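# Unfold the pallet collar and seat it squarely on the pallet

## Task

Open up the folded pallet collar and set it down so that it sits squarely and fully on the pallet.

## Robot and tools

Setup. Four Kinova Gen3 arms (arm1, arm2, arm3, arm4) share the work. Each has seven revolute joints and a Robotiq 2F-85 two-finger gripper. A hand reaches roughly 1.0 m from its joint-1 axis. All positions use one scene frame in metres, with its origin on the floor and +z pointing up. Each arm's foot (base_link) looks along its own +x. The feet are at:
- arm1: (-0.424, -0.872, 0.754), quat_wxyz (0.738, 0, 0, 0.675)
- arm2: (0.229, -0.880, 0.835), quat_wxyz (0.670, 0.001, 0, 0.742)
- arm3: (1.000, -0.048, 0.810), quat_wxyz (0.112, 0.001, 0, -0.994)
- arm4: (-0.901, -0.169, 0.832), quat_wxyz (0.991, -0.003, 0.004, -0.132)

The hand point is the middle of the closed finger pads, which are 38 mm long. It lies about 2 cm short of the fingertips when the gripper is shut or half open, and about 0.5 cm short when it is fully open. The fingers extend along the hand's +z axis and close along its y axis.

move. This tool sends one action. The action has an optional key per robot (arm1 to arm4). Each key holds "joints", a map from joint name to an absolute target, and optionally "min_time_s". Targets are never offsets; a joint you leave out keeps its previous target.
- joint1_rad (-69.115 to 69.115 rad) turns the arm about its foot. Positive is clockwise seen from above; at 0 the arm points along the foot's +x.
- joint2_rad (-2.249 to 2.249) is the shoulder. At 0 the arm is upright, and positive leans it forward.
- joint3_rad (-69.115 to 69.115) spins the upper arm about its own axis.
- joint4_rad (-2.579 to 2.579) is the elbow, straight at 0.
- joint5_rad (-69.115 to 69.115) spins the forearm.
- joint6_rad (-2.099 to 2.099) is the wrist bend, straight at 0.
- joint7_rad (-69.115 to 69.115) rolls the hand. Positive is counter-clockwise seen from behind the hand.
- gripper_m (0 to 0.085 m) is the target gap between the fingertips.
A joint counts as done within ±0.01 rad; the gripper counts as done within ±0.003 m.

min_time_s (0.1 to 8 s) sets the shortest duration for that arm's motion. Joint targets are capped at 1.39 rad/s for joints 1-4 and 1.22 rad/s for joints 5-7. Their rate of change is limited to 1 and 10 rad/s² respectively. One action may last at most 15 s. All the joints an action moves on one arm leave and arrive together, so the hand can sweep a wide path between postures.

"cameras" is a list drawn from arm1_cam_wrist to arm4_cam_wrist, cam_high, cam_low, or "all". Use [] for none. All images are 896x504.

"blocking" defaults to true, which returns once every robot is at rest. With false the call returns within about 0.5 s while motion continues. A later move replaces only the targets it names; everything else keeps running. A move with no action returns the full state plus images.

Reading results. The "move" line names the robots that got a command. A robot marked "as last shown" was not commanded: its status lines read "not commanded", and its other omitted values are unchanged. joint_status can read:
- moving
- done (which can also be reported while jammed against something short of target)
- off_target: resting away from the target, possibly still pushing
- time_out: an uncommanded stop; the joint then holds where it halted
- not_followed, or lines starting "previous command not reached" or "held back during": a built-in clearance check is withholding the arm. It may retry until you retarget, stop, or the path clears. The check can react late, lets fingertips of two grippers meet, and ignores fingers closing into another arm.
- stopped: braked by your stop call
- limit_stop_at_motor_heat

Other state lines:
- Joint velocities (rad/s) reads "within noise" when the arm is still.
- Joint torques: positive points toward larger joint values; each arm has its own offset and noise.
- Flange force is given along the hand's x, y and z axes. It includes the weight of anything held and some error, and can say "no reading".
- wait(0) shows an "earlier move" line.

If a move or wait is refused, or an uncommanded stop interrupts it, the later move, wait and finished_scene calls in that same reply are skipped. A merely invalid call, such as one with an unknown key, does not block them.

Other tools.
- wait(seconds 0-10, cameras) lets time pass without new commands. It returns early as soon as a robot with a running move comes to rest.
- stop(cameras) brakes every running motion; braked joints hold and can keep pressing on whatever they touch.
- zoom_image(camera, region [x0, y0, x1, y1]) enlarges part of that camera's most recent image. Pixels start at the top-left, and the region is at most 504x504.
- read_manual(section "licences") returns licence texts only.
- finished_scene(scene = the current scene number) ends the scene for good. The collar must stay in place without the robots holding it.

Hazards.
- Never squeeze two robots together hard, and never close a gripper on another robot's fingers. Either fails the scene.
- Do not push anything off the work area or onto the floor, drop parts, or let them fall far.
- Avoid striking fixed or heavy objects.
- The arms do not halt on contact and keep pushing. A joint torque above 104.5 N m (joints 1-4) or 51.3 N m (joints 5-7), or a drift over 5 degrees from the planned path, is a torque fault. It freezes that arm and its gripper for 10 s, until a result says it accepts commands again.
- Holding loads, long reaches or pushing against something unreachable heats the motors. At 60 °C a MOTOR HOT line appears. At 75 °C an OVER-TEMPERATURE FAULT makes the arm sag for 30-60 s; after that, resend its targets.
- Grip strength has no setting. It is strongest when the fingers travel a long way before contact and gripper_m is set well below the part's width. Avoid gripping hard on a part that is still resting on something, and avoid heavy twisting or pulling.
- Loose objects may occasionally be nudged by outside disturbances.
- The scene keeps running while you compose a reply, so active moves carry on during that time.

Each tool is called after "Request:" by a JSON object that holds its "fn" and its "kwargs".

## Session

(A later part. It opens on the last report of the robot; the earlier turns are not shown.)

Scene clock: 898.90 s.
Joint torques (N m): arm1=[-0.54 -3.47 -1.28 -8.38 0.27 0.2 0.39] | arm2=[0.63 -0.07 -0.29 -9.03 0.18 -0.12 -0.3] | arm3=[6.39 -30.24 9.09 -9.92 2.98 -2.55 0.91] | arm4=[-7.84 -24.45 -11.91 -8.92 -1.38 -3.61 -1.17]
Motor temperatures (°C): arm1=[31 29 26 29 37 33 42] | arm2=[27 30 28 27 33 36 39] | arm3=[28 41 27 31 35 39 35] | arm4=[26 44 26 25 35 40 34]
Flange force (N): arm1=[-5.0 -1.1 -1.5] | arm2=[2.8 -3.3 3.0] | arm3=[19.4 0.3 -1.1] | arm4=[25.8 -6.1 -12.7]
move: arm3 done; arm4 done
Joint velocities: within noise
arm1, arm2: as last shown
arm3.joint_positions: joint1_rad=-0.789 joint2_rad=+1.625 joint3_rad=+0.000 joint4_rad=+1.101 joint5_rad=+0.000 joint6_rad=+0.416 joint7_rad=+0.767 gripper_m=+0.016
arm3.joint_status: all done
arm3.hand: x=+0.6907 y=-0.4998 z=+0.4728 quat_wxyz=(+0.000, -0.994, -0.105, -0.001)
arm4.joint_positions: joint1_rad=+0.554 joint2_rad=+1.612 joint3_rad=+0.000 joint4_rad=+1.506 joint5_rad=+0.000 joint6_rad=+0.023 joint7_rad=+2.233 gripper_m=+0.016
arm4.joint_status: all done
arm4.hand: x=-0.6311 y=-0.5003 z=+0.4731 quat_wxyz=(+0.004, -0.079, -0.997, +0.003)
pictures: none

Request:
{"fn": "move", "kwargs": {"arm3": {"joints": {"gripper_m": 0.06}}, "arm4": {"joints": {"gripper_m": 0.06}}}}

Request:
{"fn": "move", "kwargs": {"arm3": {"joints": {"joint2_rad": 1.3329, "joint4_rad": 1.3521, "joint6_rad": 0.4566}, "min_time_s": 1.8}, "arm4": {"joints": {"joint2_rad": 1.3092, "joint4_rad": 1.7644, "joint6_rad": 0.068}, "min_time_s": 1.8}}}

Request:
{"fn": "move", "kwargs": {"arm3": {"joints": {"joint1_rad": -0.6723, "joint2_rad": 1.4218, "joint4_rad": 0.9466, "joint6_rad": 0.7732, "joint7_rad": 0.8556}}, "arm4": {"joints": {"joint1_rad": 0.4372, "joint2_rad": 1.3089, "joint4_rad": 1.4661, "joint6_rad": 0.3667, "joint7_rad": 2.1401}}, "cameras": ["arm3_cam_wrist", "arm4_cam_wrist", "cam_high", "cam_low"]}}

Request:
{"fn": "zoom_image", "kwargs": {"camera": "cam_high", "region": [280, 100, 660, 350]}}

Scene clock: 956.33 s.
Joint torques (N m): arm1=[-0.57 -3.39 -1.31 -8.39 0.26 0.2 0.4] | arm2=[0.55 -0.09 -0.21 -9.06 0.25 -0.14 -0.32] | arm3=[5.78 -21.99 6.8 -4.4 1.8 -0.2 0.1] | arm4=[-7.48 -22.84 -11.01 -3.48 -0.57 -1.27 -0.31]
Motor temperatures (°C): arm1=[31 29 26 29 37 33 42] | arm2=[27 30 28 27 33 36 39] | arm3=[28 40 27 31 36 39 35] | arm4=[26 42 26 25 35 40 34]
Flange force (N): arm1=[-4.9 -1.2 -1.4] | arm2=[2.9 -3.1 3.1] | arm3=[11.5 4.2 -7.1] | arm4=[16.5 -10.5 -3.2]
move: arm3 done; arm4 done
Joint velocities: within noise
arm1, arm2: as last shown
arm3.joint_positions: joint1_rad=-0.789 joint2_rad=+1.625 joint3_rad=+0.000 joint4_rad=+1.101 joint5_rad=+0.000 joint6_rad=+0.416 joint7_rad=+0.767 gripper_m=+0.060
arm3.joint_status: all done
arm3.hand: x=+0.6907 y=-0.4998 z=+0.4728 quat_wxyz=(+0.000, -0.994, -0.105, -0.001)
arm4.joint_positions: joint1_rad=+0.554 joint2_rad=+1.613 joint3_rad=+0.000 joint4_rad=+1.506 joint5_rad=+0.000 joint6_rad=+0.023 joint7_rad=+2.233 gripper_m=+0.060
arm4.joint_status: all done
arm4.hand: x=-0.6311 y=-0.5002 z=+0.4730 quat_wxyz=(+0.004, -0.079, -0.997, +0.002)
pictures: none

Scene clock: 958.50 s.
Joint torques (N m): arm1=[-0.52 -3.45 -1.25 -8.37 0.27 0.2 0.39] | arm2=[0.64 -0.09 -0.18 -9.04 0.22 -0.17 -0.34] | arm3=[-0.75 -23.17 0.35 -4.66 0.47 0.1 -0.02] | arm4=[0.46 -19.98 -0.46 -0.44 -0.17 0.32 -0.04]
Motor temperatures (°C): arm1=[31 29 26 29 37 33 42] | arm2=[27 30 28 27 33 36 39] | arm3=[28 40 27 31 36 39 35] | arm4=[26 42 26 25 35 40 34]
Flange force (N): arm1=[-5.0 -1.0 -1.5] | arm2=[2.9 -3.1 2.9] | arm3=[2.0 -3.5 -2.5] | arm4=[0.2 0.8 -0.7]
move: arm3 done; arm4 done
Joint velocities: within noise
arm1, arm2: as last shown
arm3.joint_positions: joint1_rad=-0.789 joint2_rad=+1.333 joint3_rad=+0.000 joint4_rad=+1.352 joint5_rad=+0.000 joint6_rad=+0.457 joint7_rad=+0.767 gripper_m=+0.060
arm3.joint_status: all done
arm3.hand: x=+0.6903 y=-0.4998 z=+0.5999 quat_wxyz=(+0.000, -0.994, -0.105, -0.001)
arm4.joint_positions: joint1_rad=+0.554 joint2_rad=+1.309 joint3_rad=+0.000 joint4_rad=+1.764 joint5_rad=+0.000 joint6_rad=+0.068 joint7_rad=+2.233 gripper_m=+0.060
arm4.joint_status: all done
arm4.hand: x=-0.6298 y=-0.4998 z=+0.6000 quat_wxyz=(+0.004, -0.079, -0.997, +0.002)
pictures: none

Scene clock: 960.13 s.
Joint torques (N m): arm1=[-0.5 -3.47 -1.27 -8.37 0.29 0.25 0.36] | arm2=[0.54 -0.05 -0.22 -9.04 0.23 -0.15 -0.32] | arm3=[-0.75 -25.78 0.36 -6.88 0.44 0.11 -0.01] | arm4=[0.48 -22.62 -0.45 -3.09 -0.16 0.32 -0.03]
Motor temperatures (°C): arm1=[31 29 26 29 37 33 42] | arm2=[27 30 28 27 33 36 39] | arm3=[28 40 27 31 36 39 35] | arm4=[26 42 26 25 35 40 34]
Flange force (N): arm1=[-5.1 -1.1 -1.4] | arm2=[2.9 -3.2 3.0] | arm3=[3.4 -4.1 -2.5] | arm4=[0.3 1.0 -0.7]
move: arm3 done; arm4 done
Joint velocities: within noise
arm1, arm2: as last shown
arm3.joint_positions: joint1_rad=-0.672 joint2_rad=+1.422 joint3_rad=+0.000 joint4_rad=+0.947 joint5_rad=+0.000 joint6_rad=+0.773 joint7_rad=+0.856 gripper_m=+0.060
arm3.joint_status: all done
arm3.hand: x=+0.5848 y=-0.5295 z=+0.6203 quat_wxyz=(+0.000, -0.996, -0.091, -0.001)
arm4.joint_positions: joint1_rad=+0.437 joint2_rad=+1.309 joint3_rad=+0.000 joint4_rad=+1.466 joint5_rad=+0.000 joint6_rad=+0.367 joint7_rad=+2.140 gripper_m=+0.060
arm4.joint_status: all done
arm4.hand: x=-0.5234 y=-0.5245 z=+0.6194 quat_wxyz=(+0.005, -0.067, -0.998, +0.002)

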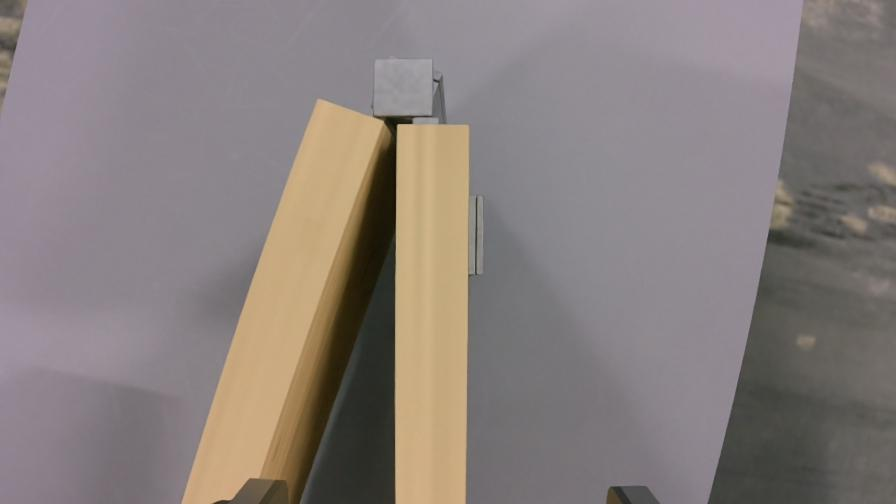

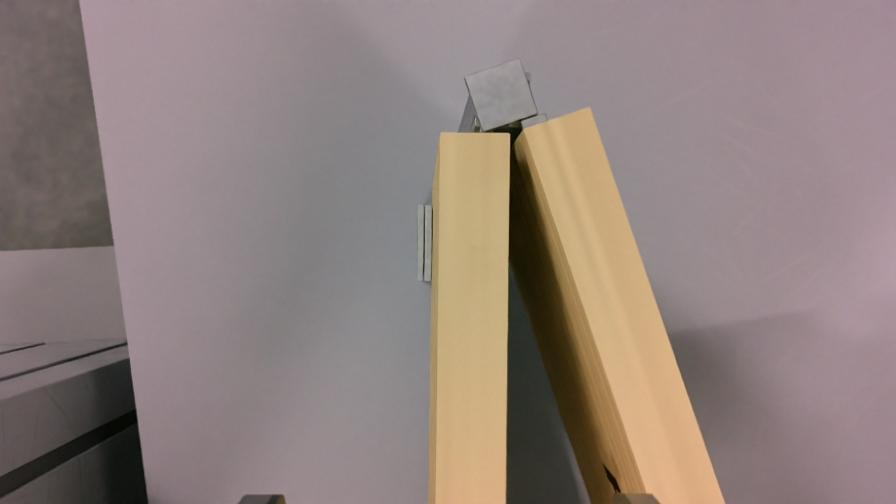

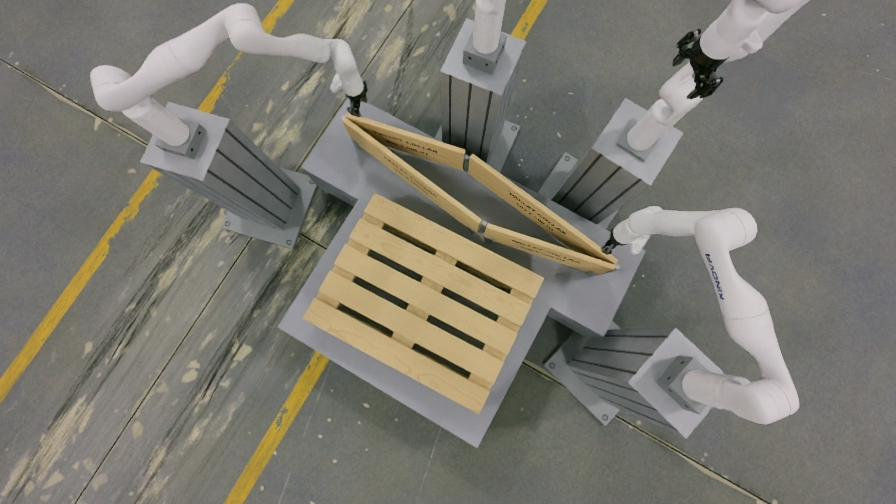

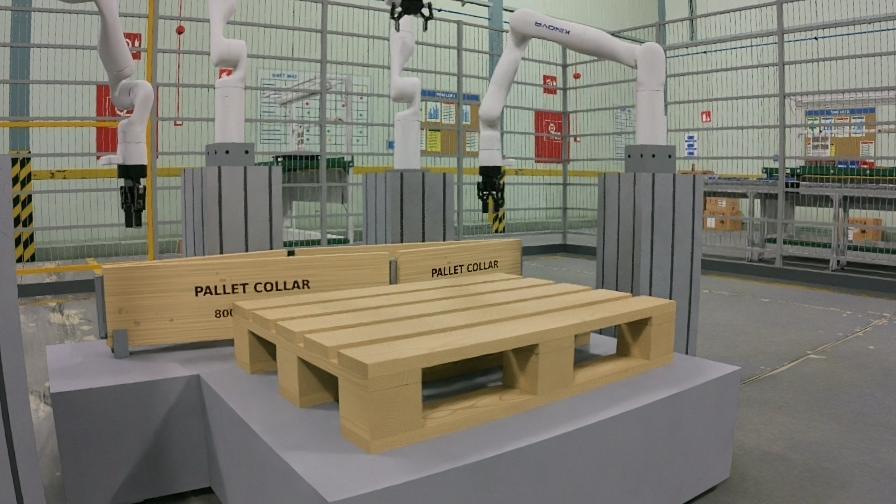

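Scaled by 1.326 from the camera's image (finer frame: 1280x720).

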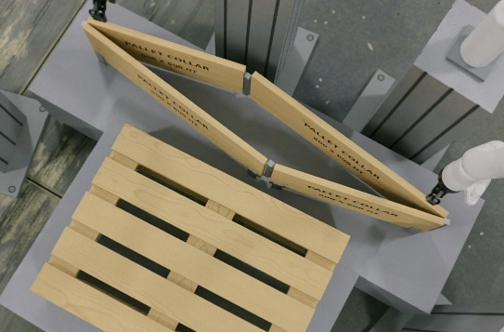

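Request:
{"fn": "move", "kwargs": {"arm3": {"joints": {"joint1_rad": -0.6675, "joint2_rad": 1.5844, "joint4_rad": 0.8154, "joint6_rad": 0.7418, "joint7_rad": 0.8604, "gripper_m": 0.045}, "min_time_s": 1.5}, "arm4": {"joints": {"joint1_rad": 0.4269, "joint2_rad": 1.4752, "joint4_rad": 1.3541, "joint6_rad": 0.3123, "joint7_rad": 2.1298, "gripper_m": 0.045}, "min_time_s": 1.5}, "cameras": ["arm3_cam_wrist", "arm4_cam_wrist"]}}

Request:
{"fn": "move", "kwargs": {"arm3": {"joints": {"joint2_rad": 1.7709, "joint4_rad": 0.592, "joint6_rad": 0.7786}, "min_time_s": 1.5}, "arm4": {"joints": {"joint2_rad": 1.6435, "joint4_rad": 1.1885, "joint6_rad": 0.3096}, "min_time_s": 1.5}}}

Scene clock: 1051.20 s.
Joint torques (N m): arm1=[-0.52 -3.47 -1.33 -8.38 0.28 0.2 0.38] | arm2=[0.64 -0.04 -0.28 -8.99 0.18 -0.2 -0.31] | arm3=[-0.7 -25.82 0.4 -6.73 0.46 0.1 -0.03] | arm4=[0.48 -22.74 -0.42 -2.59 -0.13 0.32 -0.02]
Motor temperatures (°C): arm1=[31 29 26 29 37 32 42] | arm2=[27 30 28 27 33 36 39] | arm3=[28 38 27 31 35 39 35] | arm4=[26 42 26 25 35 40 34]
Flange force (N): arm1=[-5.1 -1.3 -1.5] | arm2=[2.9 -3.3 2.7] | arm3=[4.0 -4.5 -3.4] | arm4=[0.2 0.9 -0.8]
move: arm3 done; arm4 done
Joint velocities: within noise
arm1, arm2: as last shown
arm3.joint_positions: joint1_rad=-0.668 joint2_rad=+1.584 joint3_rad=+0.000 joint4_rad=+0.815 joint5_rad=+0.000 joint6_rad=+0.742 joint7_rad=+0.860 gripper_m=+0.045
arm3.joint_status: all done
arm3.hand: x=+0.5842 y=-0.5256 z=+0.5453 quat_wxyz=(+0.000, -0.996, -0.091, -0.001)
arm4.joint_positions: joint1_rad=+0.427 joint2_rad=+1.475 joint3_rad=+0.000 joint4_rad=+1.354 joint5_rad=+0.000 joint6_rad=+0.312 joint7_rad=+2.130 gripper_m=+0.045
arm4.joint_status: all done
arm4.hand: x=-0.5232 y=-0.5186 z=+0.5450 quat_wxyz=(+0.004, -0.067, -0.998, +0.002)

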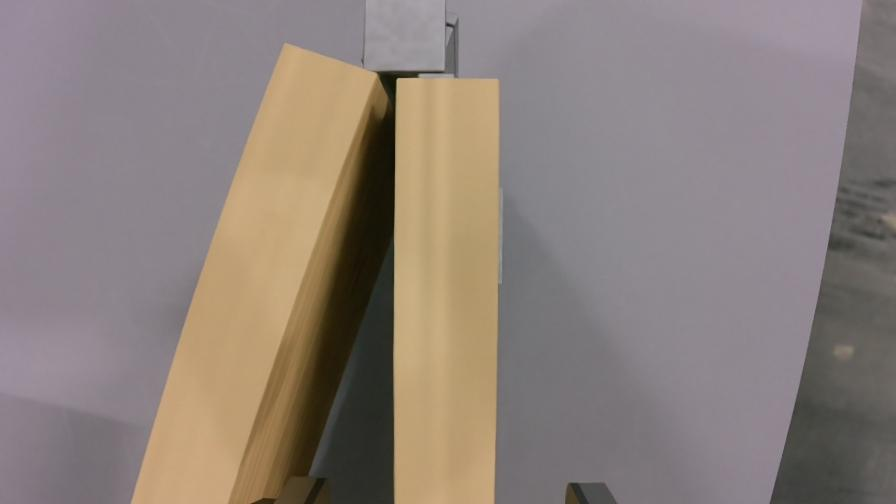

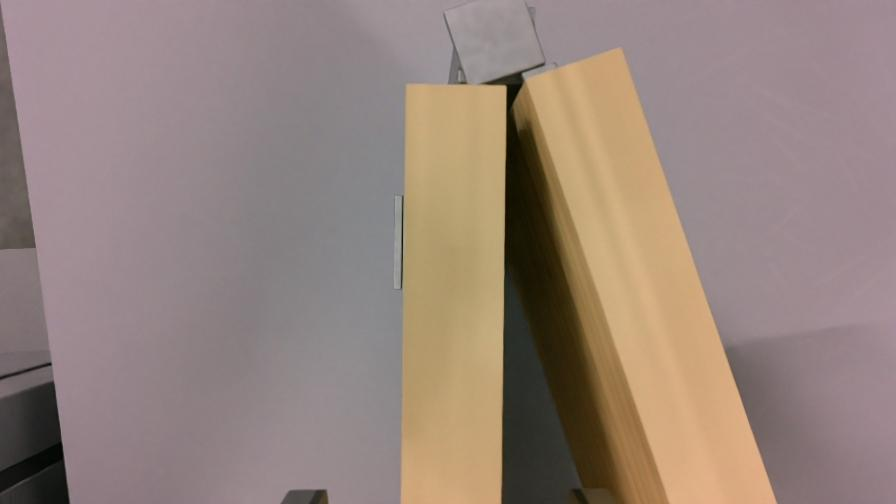

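Scene clock: 1054.77 s.
Joint torques (N m): arm1=[-0.54 -3.45 -1.27 -8.35 0.3 0.19 0.39] | arm2=[0.63 -0.09 -0.29 -9 0.21 -0.2 -0.38] | arm3=[38.19 49.53 23.95 7.9 11.71 -13.4 3.36] | arm4=[-36.03 49.15 -37.39 -15.83 -7.9 -18.78 -4.27]
Motor temperatures (°C): arm1=[31 29 26 29 37 32 42] | arm2=[27 30 28 27 33 36 39] | arm3=[28 38 27 31 35 39 35] | arm4=[26 43 26 25 35 40 34]
Flange force (N): arm1=[-5.0 -1.0 -1.6] | arm2=[2.7 -3.5 2.7] | arm3=[65.6 30.9 -155.8] | arm4=[78.9 -38.3 -207.2]
move: arm3 time_out; arm4 time_out
TORQUE WARNING: arm3's joint2_rad reached its warning level (56.7 N m). A warning alone does not stop the arm.
Joint velocities: within noise
arm1, arm2: as last shown
arm3.joint_positions: joint1_rad=-0.668 joint2_rad=+1.757 joint3_rad=+0.000 joint4_rad=+0.592 joint5_rad=+0.000 joint6_rad=+0.779 joint7_rad=+0.860 gripper_m=+0.045
arm3.joint_status: joint2_rad time_out (moved +0.172 of +0.187); the others done
arm3.hand: x=+0.5788 y=-0.5325 z=+0.4844 quat_wxyz=(-0.006, -0.996, -0.091, +0.004)
arm4.joint_positions: joint1_rad=+0.427 joint2_rad=+1.621 joint3_rad=+0.000 joint4_rad=+1.189 joint5_rad=+0.000 joint6_rad=+0.310 joint7_rad=+2.130 gripper_m=+0.045
arm4.joint_status: joint2_rad time_out (moved +0.146 of +0.168); the others done
arm4.hand: x=-0.5127 y=-0.5280 z=+0.4858 quat_wxyz=(-0.005, -0.067, -0.998, +0.009)
pictures: none

Request:
{"fn": "move", "kwargs": {"arm3": {"joints": {"joint2_rad": 1.5844, "joint4_rad": 0.8154, "joint6_rad": 0.7418}, "min_time_s": 1.5}, "arm4": {"joints": {"joint2_rad": 1.4752, "joint4_rad": 1.3541, "joint6_rad": 0.3123}, "min_time_s": 1.5}, "cameras": ["arm3_cam_wrist", "arm4_cam_wrist", "cam_low", "cam_high"]}}

Scene clock: 1069.97 s.
Joint torques (N m): arm1=[-0.6 -3.47 -1.26 -8.39 0.28 0.18 0.41] | arm2=[0.63 -0.08 -0.27 -8.99 0.19 -0.14 -0.38] | arm3=[-0.75 -25.77 0.36 -6.73 0.51 0.13 -0.02] | arm4=[0.49 -22.76 -0.47 -2.53 -0.16 0.33 -0.03]
Motor temperatures (°C): arm1=[31 29 26 29 37 32 42] | arm2=[27 30 28 27 33 36 39] | arm3=[29 39 27 31 36 40 35] | arm4=[27 44 27 25 35 41 34]
Flange force (N): arm1=[-5.0 -1.0 -1.5] | arm2=[2.6 -3.5 2.8] | arm3=[4.2 -4.6 -3.5] | arm4=[0.1 0.8 -0.6]
move: arm3 done; arm4 done
Joint velocities: within noise
arm1.joint_positions: joint1_rad=+0.363 joint2_rad=-0.351 joint3_rad=-0.093 joint4_rad=+1.581 joint5_rad=-0.023 joint6_rad=+1.975 joint7_rad=+1.182 gripper_m=+0.085
arm1.joint_status: not commanded
arm1.hand: x=-0.3653 y=-0.7538 z=+1.2277 quat_wxyz=(+0.019, +0.401, -0.916, +0.027)
arm2.joint_positions: joint1_rad=+0.063 joint2_rad=-0.349 joint3_rad=-0.071 joint4_rad=+1.560 joint5_rad=-0.016 joint6_rad=+1.952 joint7_rad=+1.097 gripper_m=+0.085
arm2.joint_status: not commanded
arm2.hand: x=+0.2303 y=-0.7373 z=+1.3153 quat_wxyz=(+0.001, +0.568, -0.823, +0.011)
arm3.joint_positions: joint1_rad=-0.668 joint2_rad=+1.584 joint3_rad=+0.000 joint4_rad=+0.815 joint5_rad=+0.000 joint6_rad=+0.742 joint7_rad=+0.860 gripper_m=+0.045
arm3.joint_status: all done
arm3.hand: x=+0.5842 y=-0.5256 z=+0.5453 quat_wxyz=(+0.000, -0.996, -0.091, -0.001)
arm4.joint_positions: joint1_rad=+0.427 joint2_rad=+1.475 joint3_rad=+0.000 joint4_rad=+1.354 joint5_rad=+0.000 joint6_rad=+0.312 joint7_rad=+2.130 gripper_m=+0.045
arm4.joint_status: all done
arm4.hand: x=-0.5232 y=-0.5186 z=+0.5449 quat_wxyz=(+0.004, -0.067, -0.998, +0.002)
pictures: arm3_cam_wrist, arm4_cam_wrist, cam_high, cam_low

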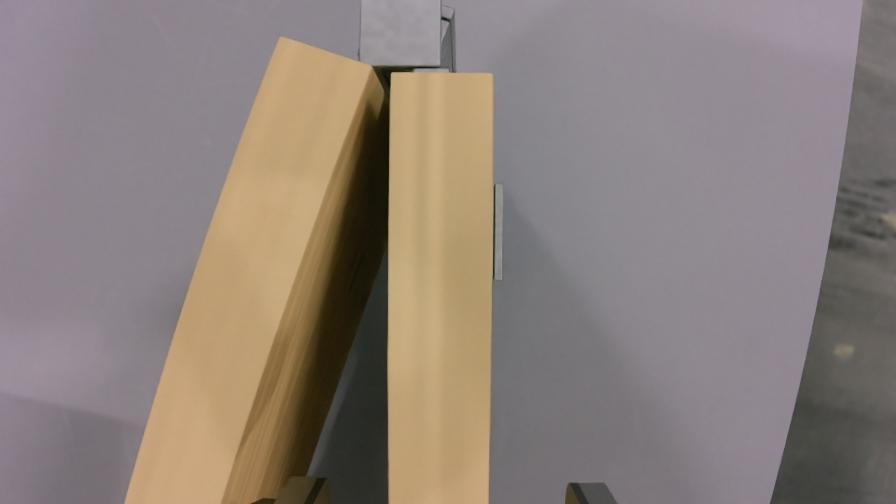

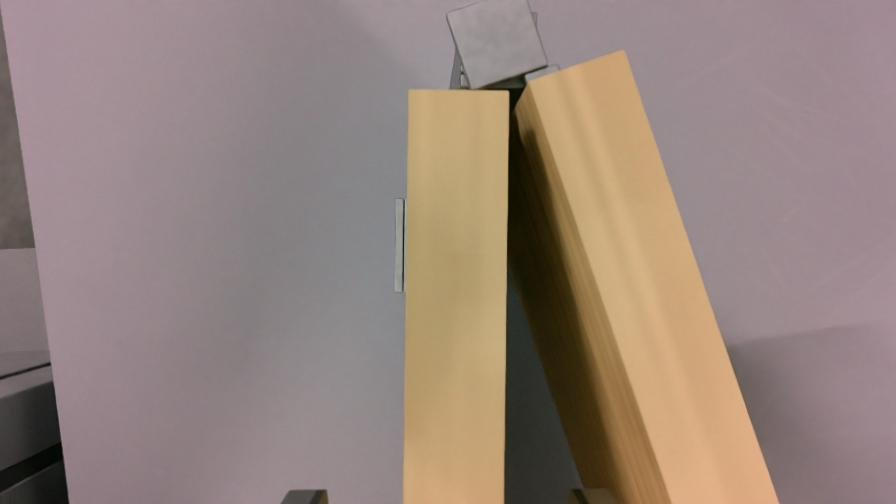

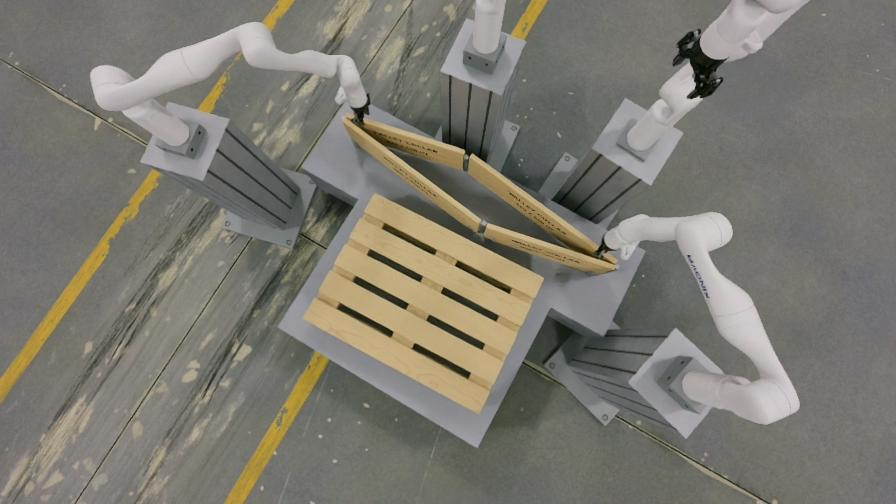

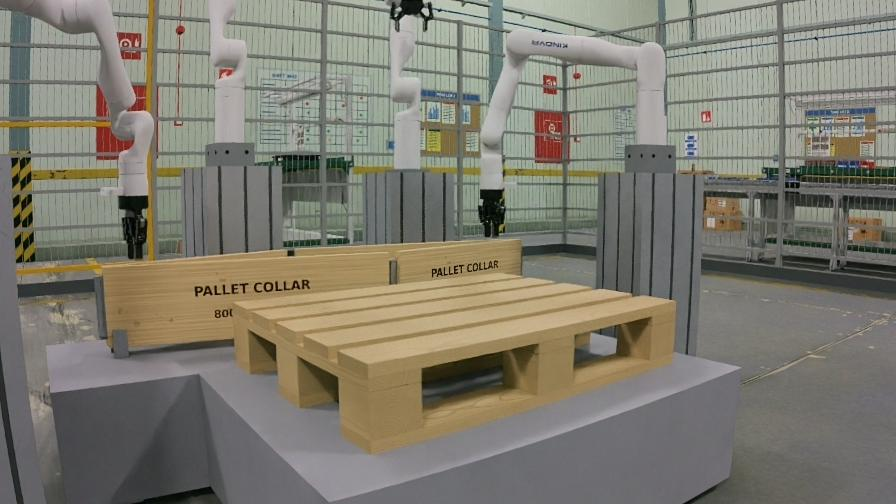

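Request:
{"fn": "move", "kwargs": {"arm3": {"joints": {"joint1_rad": -0.6422, "joint2_rad": 1.6338, "joint4_rad": 0.6743, "joint6_rad": 0.8335, "joint7_rad": 0.8857, "gripper_m": 0.032}, "min_time_s": 1.2}, "arm4": {"joints": {"joint1_rad": 0.4027, "joint2_rad": 1.4927, "joint4_rad": 1.2677, "joint6_rad": 0.3813, "joint7_rad": 2.1056, "gripper_m": 0.032}, "min_time_s": 1.2}, "cameras": ["arm3_cam_wrist", "arm4_cam_wrist"]}}

Scene clock: 1156.77 s.
Joint torques (N m): arm1=[-0.6 -3.44 -1.31 -8.35 0.3 0.2 0.34] | arm2=[0.6 -0.04 -0.19 -8.97 0.22 -0.18 -0.35] | arm3=[-0.71 -26.32 0.34 -7.31 0.44 0.13 -0.01] | arm4=[0.48 -23.34 -0.48 -3.15 -0.18 0.33 -0.02]
Motor temperatures (°C): arm1=[31 29 26 29 37 32 42] | arm2=[27 30 28 27 33 36 39] | arm3=[29 40 27 31 36 39 35] | arm4=[27 44 26 25 35 40 34]
Flange force (N): arm1=[-5.0 -1.3 -1.6] | arm2=[2.9 -3.2 2.7] | arm3=[5.4 -5.3 -3.9] | arm4=[0.3 0.9 -0.8]
move: arm3 done; arm4 done
Joint velocities: within noise
arm1, arm2: as last shown
arm3.joint_positions: joint1_rad=-0.642 joint2_rad=+1.634 joint3_rad=+0.000 joint4_rad=+0.674 joint5_rad=+0.000 joint6_rad=+0.834 joint7_rad=+0.886 gripper_m=+0.032
arm3.joint_status: all done
arm3.hand: x=+0.5596 y=-0.5298 z=+0.5449 quat_wxyz=(+0.000, -0.996, -0.091, -0.001)
arm4.joint_positions: joint1_rad=+0.403 joint2_rad=+1.493 joint3_rad=+0.000 joint4_rad=+1.268 joint5_rad=+0.000 joint6_rad=+0.381 joint7_rad=+2.106 gripper_m=+0.032
arm4.joint_status: all done
arm4.hand: x=-0.4985 y=-0.5222 z=+0.5447 quat_wxyz=(+0.005, -0.067, -0.998, +0.002)

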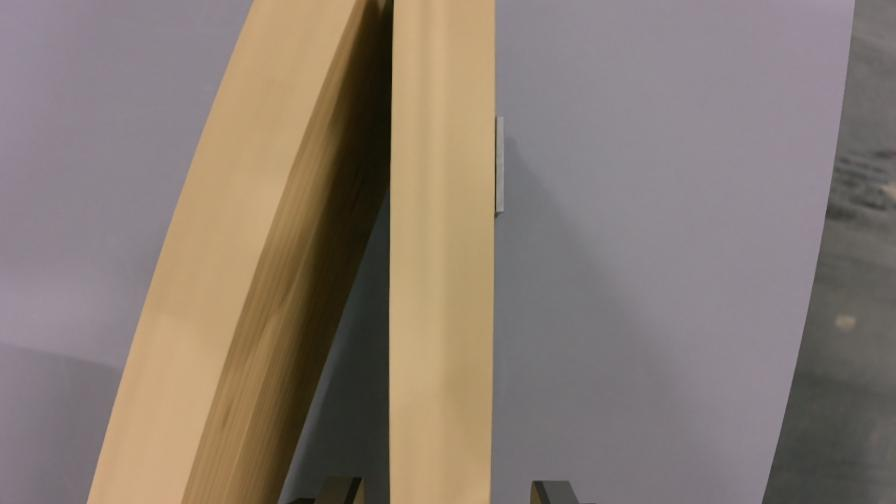

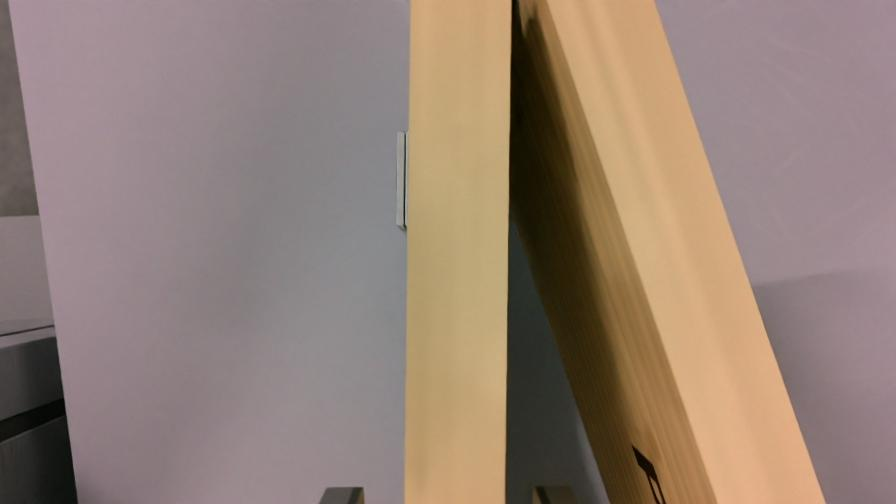

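Request:
{"fn": "move", "kwargs": {"arm3": {"joints": {"joint2_rad": 1.7684, "joint4_rad": 0.5009, "joint6_rad": 0.8724}, "min_time_s": 1.5}, "arm4": {"joints": {"joint2_rad": 1.6035, "joint4_rad": 1.1591, "joint6_rad": 0.3791}, "min_time_s": 1.5}, "cameras": ["arm3_cam_wrist", "arm4_cam_wrist"]}}

Scene clock: 1174.47 s.
Joint torques (N m): arm1=[-0.57 -3.47 -1.28 -8.4 0.29 0.22 0.38] | arm2=[0.72 -0.09 -0.24 -9.01 0.2 -0.13 -0.35] | arm3=[-0.75 -26.15 0.35 -7.51 0.43 0.11 -0.06] | arm4=[0.43 -23.37 -0.42 -3.1 -0.15 0.33 -0.04]
Motor temperatures (°C): arm1=[31 29 26 29 37 32 42] | arm2=[27 30 28 27 33 36 39] | arm3=[28 40 27 31 35 39 35] | arm4=[27 43 26 25 35 40 34]
Flange force (N): arm1=[-5.0 -1.1 -1.4] | arm2=[2.7 -3.2 2.9] | arm3=no reading | arm4=[0.2 0.7 -0.8]
move: arm3 done; arm4 done
Joint velocities: within noise
arm1, arm2: as last shown
arm3.joint_positions: joint1_rad=-0.642 joint2_rad=+1.768 joint3_rad=+0.000 joint4_rad=+0.501 joint5_rad=+0.000 joint6_rad=+0.872 joint7_rad=+0.886 gripper_m=+0.032
arm3.joint_status: all done
arm3.hand: x=+0.5593 y=-0.5303 z=+0.4980 quat_wxyz=(+0.000, -0.996, -0.091, -0.001)
arm4.joint_positions: joint1_rad=+0.403 joint2_rad=+1.603 joint3_rad=+0.000 joint4_rad=+1.159 joint5_rad=+0.000 joint6_rad=+0.379 joint7_rad=+2.106 gripper_m=+0.032
arm4.joint_status: all done
arm4.hand: x=-0.4986 y=-0.5227 z=+0.4979 quat_wxyz=(+0.005, -0.067, -0.998, +0.002)

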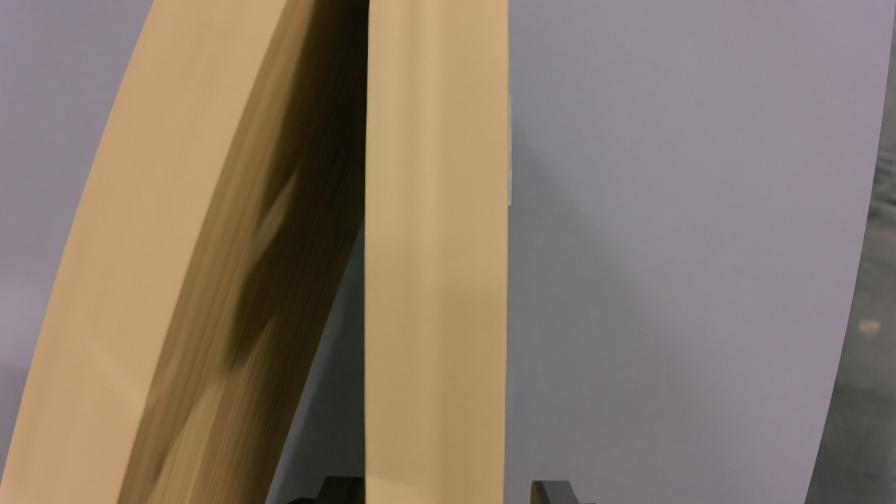

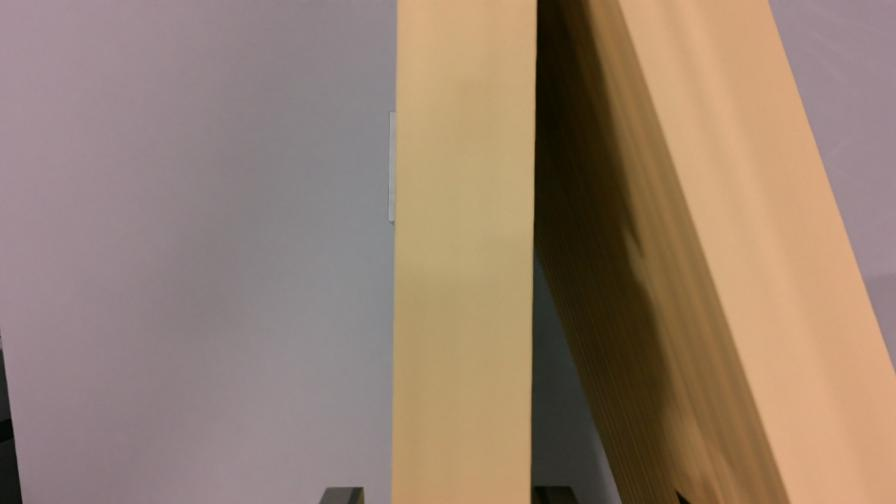

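Request:
{"fn": "move", "kwargs": {"arm3": {"joints": {"joint2_rad": 1.792, "joint4_rad": 0.4703, "joint6_rad": 0.8793}, "min_time_s": 0.6}, "arm4": {"joints": {"joint2_rad": 1.623, "joint4_rad": 1.1399, "joint6_rad": 0.3787}, "min_time_s": 0.6}}}

Request:
{"fn": "move", "kwargs": {"arm3": {"joints": {"gripper_m": 0.006}}, "arm4": {"joints": {"gripper_m": 0.006}}}}

Scene clock: 1183.13 s.
Joint torques (N m): arm1=[-0.59 -3.45 -1.26 -8.42 0.27 0.19 0.39] | arm2=[0.65 -0.07 -0.24 -9.09 0.23 -0.18 -0.29] | arm3=[-0.77 -26.12 0.42 -7.51 0.47 0.11 -0.01] | arm4=[0.48 -23.36 -0.45 -3.14 -0.15 0.35 -0.03]
Motor temperatures (°C): arm1=[31 29 26 29 37 32 42] | arm2=[27 30 28 27 33 36 39] | arm3=[28 39 27 31 35 39 35] | arm4=[27 43 26 25 35 40 34]
Flange force (N): arm1=[-4.9 -1.1 -1.4] | arm2=[3.0 -3.1 3.1] | arm3=no reading | arm4=[0.4 1.0 -0.9]
move: arm3 done; arm4 done
Joint velocities: within noise
arm1, arm2: as last shown
arm3.joint_positions: joint1_rad=-0.642 joint2_rad=+1.792 joint3_rad=+0.000 joint4_rad=+0.470 joint5_rad=+0.000 joint6_rad=+0.879 joint7_rad=+0.886 gripper_m=+0.032
arm3.joint_status: all done
arm3.hand: x=+0.5597 y=-0.5298 z=+0.4900 quat_wxyz=(+0.000, -0.996, -0.091, -0.001)
arm4.joint_positions: joint1_rad=+0.403 joint2_rad=+1.623 joint3_rad=+0.000 joint4_rad=+1.140 joint5_rad=+0.000 joint6_rad=+0.379 joint7_rad=+2.106 gripper_m=+0.032
arm4.joint_status: all done
arm4.hand: x=-0.4990 y=-0.5225 z=+0.4897 quat_wxyz=(+0.004, -0.067, -0.998, +0.002)
pictures: none

Scene clock: 1183.83 s.
Joint torques (N m): arm1=[-0.57 -3.41 -1.25 -8.4 0.29 0.19 0.4] | arm2=[0.68 -0.08 -0.23 -9.01 0.19 -0.13 -0.31] | arm3=[1.59 -21.71 1.88 -4.68 1.1 1.5 -0.67] | arm4=[-3.4 -18.13 -5.15 -1.97 -0.76 0.59 0.51]
Motor temperatures (°C): arm1=[31 29 26 29 37 32 42] | arm2=[27 30 28 27 33 36 39] | arm3=[28 39 27 31 35 39 35] | arm4=[27 43 26 25 35 40 34]
Flange force (N): arm1=[-4.8 -1.0 -1.4] | arm2=[2.8 -3.1 2.9] | arm3=no reading | arm4=[4.1 -4.1 -10.6]
move: arm3 off_target; arm4 off_target
Joint velocities: within noise
arm1, arm2: as last shown
arm3.joint_positions: joint1_rad=-0.642 joint2_rad=+1.792 joint3_rad=+0.000 joint4_rad=+0.470 joint5_rad=+0.000 joint6_rad=+0.879 joint7_rad=+0.886 gripper_m=+0.019
arm3.joint_status: gripper_m off_target (ended at +0.019, target +0.006)
arm3.hand: x=+0.5597 y=-0.5299 z=+0.4900 quat_wxyz=(+0.000, -0.996, -0.091, -0.001)
arm4.joint_positions: joint1_rad=+0.403 joint2_rad=+1.623 joint3_rad=+0.000 joint4_rad=+1.140 joint5_rad=+0.000 joint6_rad=+0.379 joint7_rad=+2.106 gripper_m=+0.019
arm4.joint_status: gripper_m off_target (ended at +0.019, target +0.006)
arm4.hand: x=-0.4990 y=-0.5225 z=+0.4897 quat_wxyz=(+0.004, -0.067, -0.998, +0.002)
pictures: none

Request:
{"fn": "move", "kwargs": {"arm3": {"joints": {"joint2_rad": 1.5127, "joint4_rad": 0.796, "joint6_rad": 0.8329}, "min_time_s": 1.5}, "arm4": {"joints": {"joint2_rad": 1.3725, "joint4_rad": 1.364, "joint6_rad": 0.4052}, "min_time_s": 1.5}}}

Request:
{"fn": "move", "kwargs": {"arm3": {"joints": {"joint2_rad": 1.3007, "joint4_rad": 0.9363, "joint6_rad": 0.9046}, "min_time_s": 1.5}, "arm4": {"joints": {"joint2_rad": 1.1457, "joint4_rad": 1.4872, "joint6_rad": 0.5087}, "min_time_s": 1.5}, "cameras": ["cam_low", "cam_high"]}}

Request:
{"fn": "zoom_image", "kwargs": {"camera": "cam_high", "region": [280, 100, 660, 350]}}

Scene clock: 1340.03 s.
Joint torques (N m): arm1=[-0.57 -3.45 -1.25 -8.43 0.28 0.18 0.36] | arm2=[0.6 -0.12 -0.25 -9.12 0.23 -0.19 -0.31] | arm3=[-1.03 -43.52 1.34 -13.22 0.98 0.68 -0.02] | arm4=[0.23 -40.07 -0.93 -6.74 -0.16 0.75 0.31]
Motor temperatures (°C): arm1=[31 29 26 29 37 32 42] | arm2=[27 29 28 27 33 36 39] | arm3=[28 38 27 31 35 39 35] | arm4=[26 40 26 25 35 40 34]
Flange force (N): arm1=[-4.9 -1.1 -1.4] | arm2=[2.9 -3.2 3.1] | arm3=[5.1 -5.7 23.9] | arm4=[-0.5 0.6 31.8]
move: arm3 done; arm4 done
Joint velocities: within noise
arm1, arm2: as last shown
arm3.joint_positions: joint1_rad=-0.642 joint2_rad=+1.513 joint3_rad=+0.000 joint4_rad=+0.796 joint5_rad=+0.000 joint6_rad=+0.833 joint7_rad=+0.886 gripper_m=+0.019
arm3.joint_status: all done
arm3.hand: x=+0.5595 y=-0.5297 z=+0.5957 quat_wxyz=(+0.000, -0.996, -0.091, -0.001)
arm4.joint_positions: joint1_rad=+0.403 joint2_rad=+1.372 joint3_rad=+0.000 joint4_rad=+1.364 joint5_rad=+0.000 joint6_rad=+0.405 joint7_rad=+2.106 gripper_m=+0.019
arm4.joint_status: all done
arm4.hand: x=-0.4979 y=-0.5219 z=+0.5977 quat_wxyz=(+0.004, -0.067, -0.998, +0.002)
pictures: none

Scene clock: 1341.90 s.
Joint torques (N m): arm1=[-0.51 -3.42 -1.3 -8.38 0.28 0.21 0.39] | arm2=[0.68 -0.1 -0.21 -9.06 0.21 -0.13 -0.37] | arm3=[2.33 -44.77 3.93 -15.82 1.84 -0.42 -0.39] | arm4=[-2.14 -41.48 -3.25 -11.15 -0.6 -0.57 0.56]
Motor temperatures (°C): arm1=[31 29 26 29 37 32 42] | arm2=[27 29 28 27 33 36 39] | arm3=[28 38 27 31 35 39 35] | arm4=[26 40 26 25 35 40 34]
Flange force (N): arm1=[-5.0 -1.2 -1.5] | arm2=[2.7 -3.3 3.1] | arm3=[10.0 -3.6 25.4] | arm4=[5.4 -0.2 32.1]
move: arm3 done; arm4 done
Joint velocities: within noise
arm1, arm2: as last shown
arm3.joint_positions: joint1_rad=-0.642 joint2_rad=+1.301 joint3_rad=+0.000 joint4_rad=+0.936 joint5_rad=+0.000 joint6_rad=+0.905 joint7_rad=+0.886 gripper_m=+0.019
arm3.joint_status: all done
arm3.hand: x=+0.5593 y=-0.5296 z=+0.7007 quat_wxyz=(+0.000, -0.996, -0.091, -0.001)
arm4.joint_positions: joint1_rad=+0.403 joint2_rad=+1.146 joint3_rad=+0.000 joint4_rad=+1.487 joint5_rad=+0.000 joint6_rad=+0.509 joint7_rad=+2.106 gripper_m=+0.019
arm4.joint_status: all done
arm4.hand: x=-0.4969 y=-0.5215 z=+0.7027 quat_wxyz=(+0.004, -0.067, -0.998, +0.002)
pictures: cam_high, cam_low

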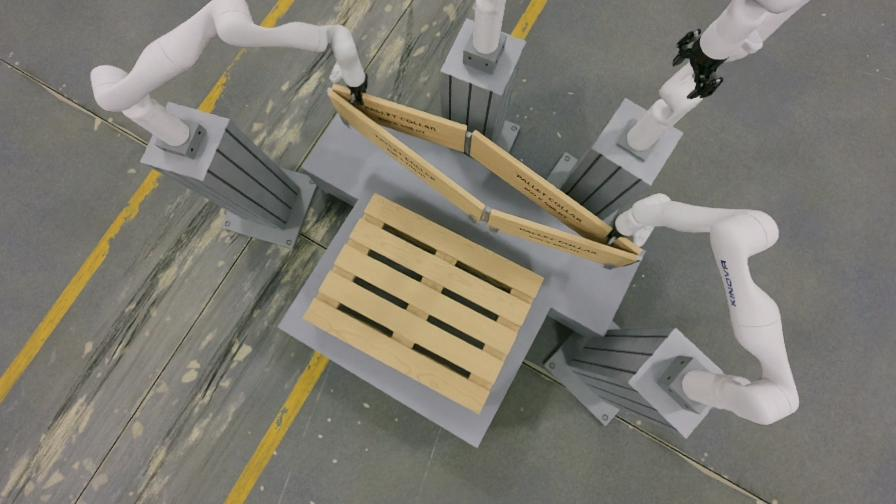

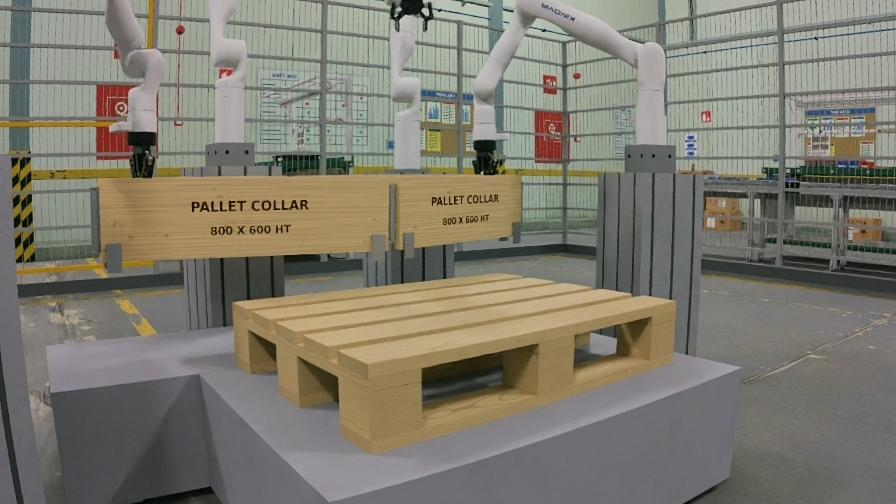

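Scaled by 1.326 from the camera's image (finer frame: 1280x720).

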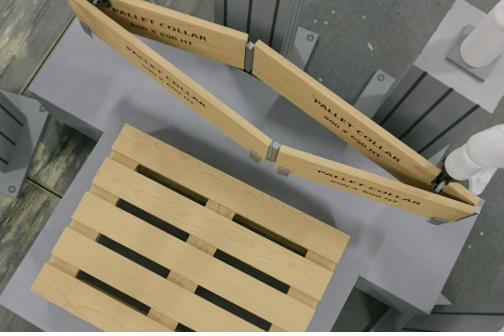

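Request:
{"fn": "move", "kwargs": {"arm3": {"joints": {"joint1_rad": -0.4803, "joint2_rad": 1.1549, "joint4_rad": 1.346, "joint6_rad": 0.6407, "joint7_rad": 1.2855}, "min_time_s": 1.8}, "arm4": {"joints": {"joint1_rad": 0.3768, "joint2_rad": 1.1473, "joint4_rad": 1.4814, "joint6_rad": 0.5129, "joint7_rad": 2.1081}, "min_time_s": 1.8}}}

Request:
{"fn": "move", "kwargs": {"arm3": {"joints": {"joint1_rad": -0.2687, "joint2_rad": 1.0925, "joint4_rad": 1.5478, "joint6_rad": 0.5013, "joint7_rad": 1.7352}, "min_time_s": 1.8}, "arm4": {"joints": {"joint1_rad": 0.3204, "joint2_rad": 1.1612, "joint4_rad": 1.4338, "joint6_rad": 0.5466, "joint7_rad": 2.0804}, "min_time_s": 1.8}}}

Request:
{"fn": "move", "kwargs": {"arm3": {"joints": {"joint1_rad": -0.0312, "joint2_rad": 1.0798, "joint4_rad": 1.5927, "joint6_rad": 0.4691, "joint7_rad": 2.2105}, "min_time_s": 1.8}, "arm4": {"joints": {"joint1_rad": 0.2407, "joint2_rad": 1.1859, "joint4_rad": 1.3529, "joint6_rad": 0.6028, "joint7_rad": 2.0291}, "min_time_s": 1.8}, "cameras": ["cam_low", "cam_high"]}}

Scene clock: 1361.10 s.
Joint torques (N m): arm1=[-0.57 -3.5 -1.28 -8.33 0.27 0.19 0.38] | arm2=[0.66 -0.18 -0.23 -9.1 0.22 -0.16 -0.35] | arm3=[-3.89 -36.99 -1.31 -8.42 1.17 1.87 1.2] | arm4=[3.35 -37.25 1 -5.42 -0.88 2.77 -0.77]
Motor temperatures (°C): arm1=[31 29 26 29 37 32 42] | arm2=[27 29 28 27 33 36 39] | arm3=[28 41 27 31 35 39 35] | arm4=[26 43 26 25 35 40 34]
Flange force (N): arm1=[-5.1 -1.1 -1.7] | arm2=[2.7 -3.2 3.1] | arm3=[-1.1 -4.4 25.5] | arm4=[-6.1 1.6 31.9]
move: arm3 done; arm4 done
Joint velocities: within noise
arm1, arm2: as last shown
arm3.joint_positions: joint1_rad=-0.480 joint2_rad=+1.155 joint3_rad=+0.000 joint4_rad=+1.346 joint5_rad=+0.000 joint6_rad=+0.641 joint7_rad=+1.286 gripper_m=+0.019
arm3.joint_status: all done
arm3.hand: x=+0.5482 y=-0.4005 z=+0.7006 quat_wxyz=(-0.001, -0.978, -0.209, -0.001)
arm4.joint_positions: joint1_rad=+0.377 joint2_rad=+1.147 joint3_rad=+0.000 joint4_rad=+1.481 joint5_rad=+0.000 joint6_rad=+0.513 joint7_rad=+2.108 gripper_m=+0.019
arm4.joint_status: all done
arm4.hand: x=-0.4868 y=-0.5118 z=+0.7026 quat_wxyz=(+0.004, -0.053, -0.999, +0.002)
pictures: none

Scene clock: 1363.30 s.
Joint torques (N m): arm1=[-0.55 -3.43 -1.25 -8.37 0.26 0.21 0.39] | arm2=[0.52 -0.08 -0.2 -9.07 0.17 -0.13 -0.33] | arm3=[-2.5 -34.44 0.56 -6.51 1.82 1.61 1.02] | arm4=[2.86 -38.27 0.64 -6.39 -0.97 2.67 -0.7]
Motor temperatures (°C): arm1=[31 29 26 29 37 32 42] | arm2=[27 29 28 27 33 36 39] | arm3=[28 41 27 31 35 39 35] | arm4=[26 43 26 25 35 40 34]
Flange force (N): arm1=[-4.9 -1.1 -1.5] | arm2=[2.8 -3.2 3.2] | arm3=[-0.1 -2.7 25.7] | arm4=[-4.7 1.5 32.1]
move: arm3 done; arm4 done
Joint velocities: within noise
arm1.joint_positions: joint1_rad=+0.363 joint2_rad=-0.351 joint3_rad=-0.093 joint4_rad=+1.581 joint5_rad=-0.023 joint6_rad=+1.975 joint7_rad=+1.182 gripper_m=+0.085
arm1.joint_status: not commanded
arm1.hand: x=-0.3653 y=-0.7538 z=+1.2277 quat_wxyz=(+0.019, +0.401, -0.916, +0.027)
arm2.joint_positions: joint1_rad=+0.063 joint2_rad=-0.349 joint3_rad=-0.071 joint4_rad=+1.560 joint5_rad=-0.016 joint6_rad=+1.952 joint7_rad=+1.097 gripper_m=+0.085
arm2.joint_status: not commanded
arm2.hand: x=+0.2303 y=-0.7373 z=+1.3153 quat_wxyz=(+0.001, +0.568, -0.823, +0.011)
arm3.joint_positions: joint1_rad=-0.269 joint2_rad=+1.093 joint3_rad=+0.000 joint4_rad=+1.548 joint5_rad=+0.000 joint6_rad=+0.501 joint7_rad=+1.735 gripper_m=+0.019
arm3.joint_status: all done
arm3.hand: x=+0.5267 y=-0.2748 z=+0.7005 quat_wxyz=(-0.001, -0.946, -0.323, -0.001)
arm4.joint_positions: joint1_rad=+0.320 joint2_rad=+1.161 joint3_rad=+0.000 joint4_rad=+1.434 joint5_rad=+0.000 joint6_rad=+0.547 joint7_rad=+2.080 gripper_m=+0.019
arm4.joint_status: all done
arm4.hand: x=-0.4587 y=-0.4942 z=+0.7023 quat_wxyz=(+0.005, -0.038, -0.999, +0.002)
pictures: none

Scene clock: 1365.50 s.
Joint torques (N m): arm1=[-0.55 -3.44 -1.26 -8.46 0.28 0.21 0.39] | arm2=[0.6 -0.09 -0.24 -9.01 0.25 -0.18 -0.41] | arm3=[-2.21 -34.81 1.48 -7.23 2.35 0.66 1.29] | arm4=[2.36 -39.5 -0.07 -7.52 -1.24 2.68 -0.75]
Motor temperatures (°C): arm1=[31 29 26 29 37 32 42] | arm2=[27 29 28 27 33 36 39] | arm3=[28 41 27 31 35 39 35] | arm4=[26 43 26 25 35 40 34]
Flange force (N): arm1=[-4.9 -1.1 -1.2] | arm2=[2.7 -3.4 2.8] | arm3=[1.3 -1.1 25.8] | arm4=[-3.4 1.2 31.9]
move: arm3 done; arm4 done
Joint velocities: within noise
arm1, arm2: as last shown
arm3.joint_positions: joint1_rad=-0.031 joint2_rad=+1.080 joint3_rad=+0.000 joint4_rad=+1.593 joint5_rad=+0.000 joint6_rad=+0.469 joint7_rad=+2.210 gripper_m=+0.019
arm3.joint_status: all done
arm3.hand: x=+0.4977 y=-0.1541 z=+0.7004 quat_wxyz=(-0.001, -0.901, -0.433, -0.001)
arm4.joint_positions: joint1_rad=+0.241 joint2_rad=+1.186 joint3_rad=+0.000 joint4_rad=+1.353 joint5_rad=+0.000 joint6_rad=+0.603 joint7_rad=+2.029 gripper_m=+0.019
arm4.joint_status: all done
arm4.hand: x=-0.4177 y=-0.4670 z=+0.7018 quat_wxyz=(+0.005, -0.024, -1.000, +0.002)
pictures: cam_high, cam_low

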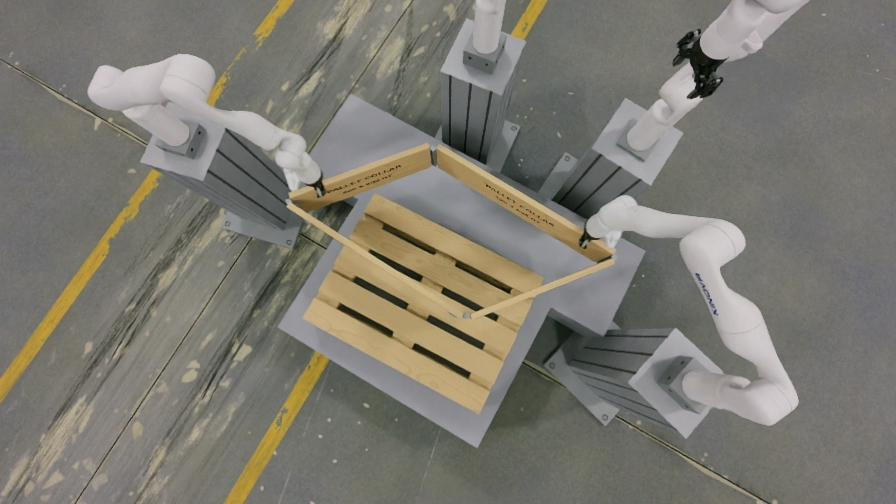

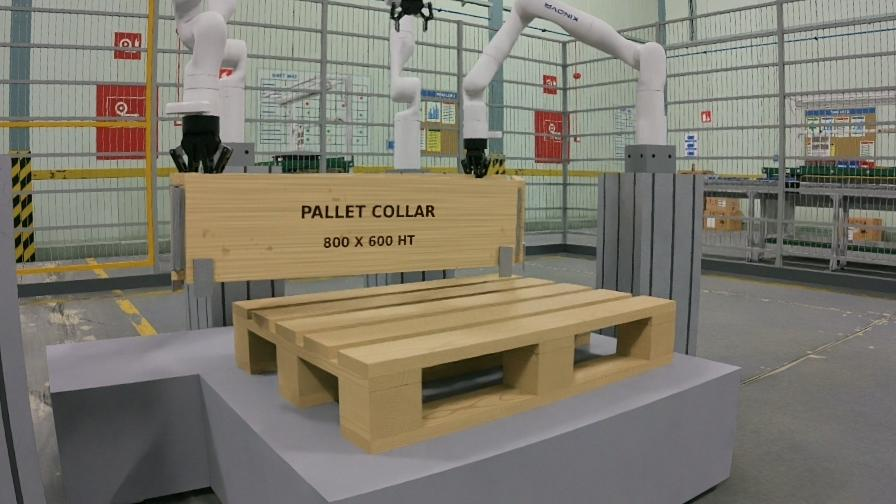

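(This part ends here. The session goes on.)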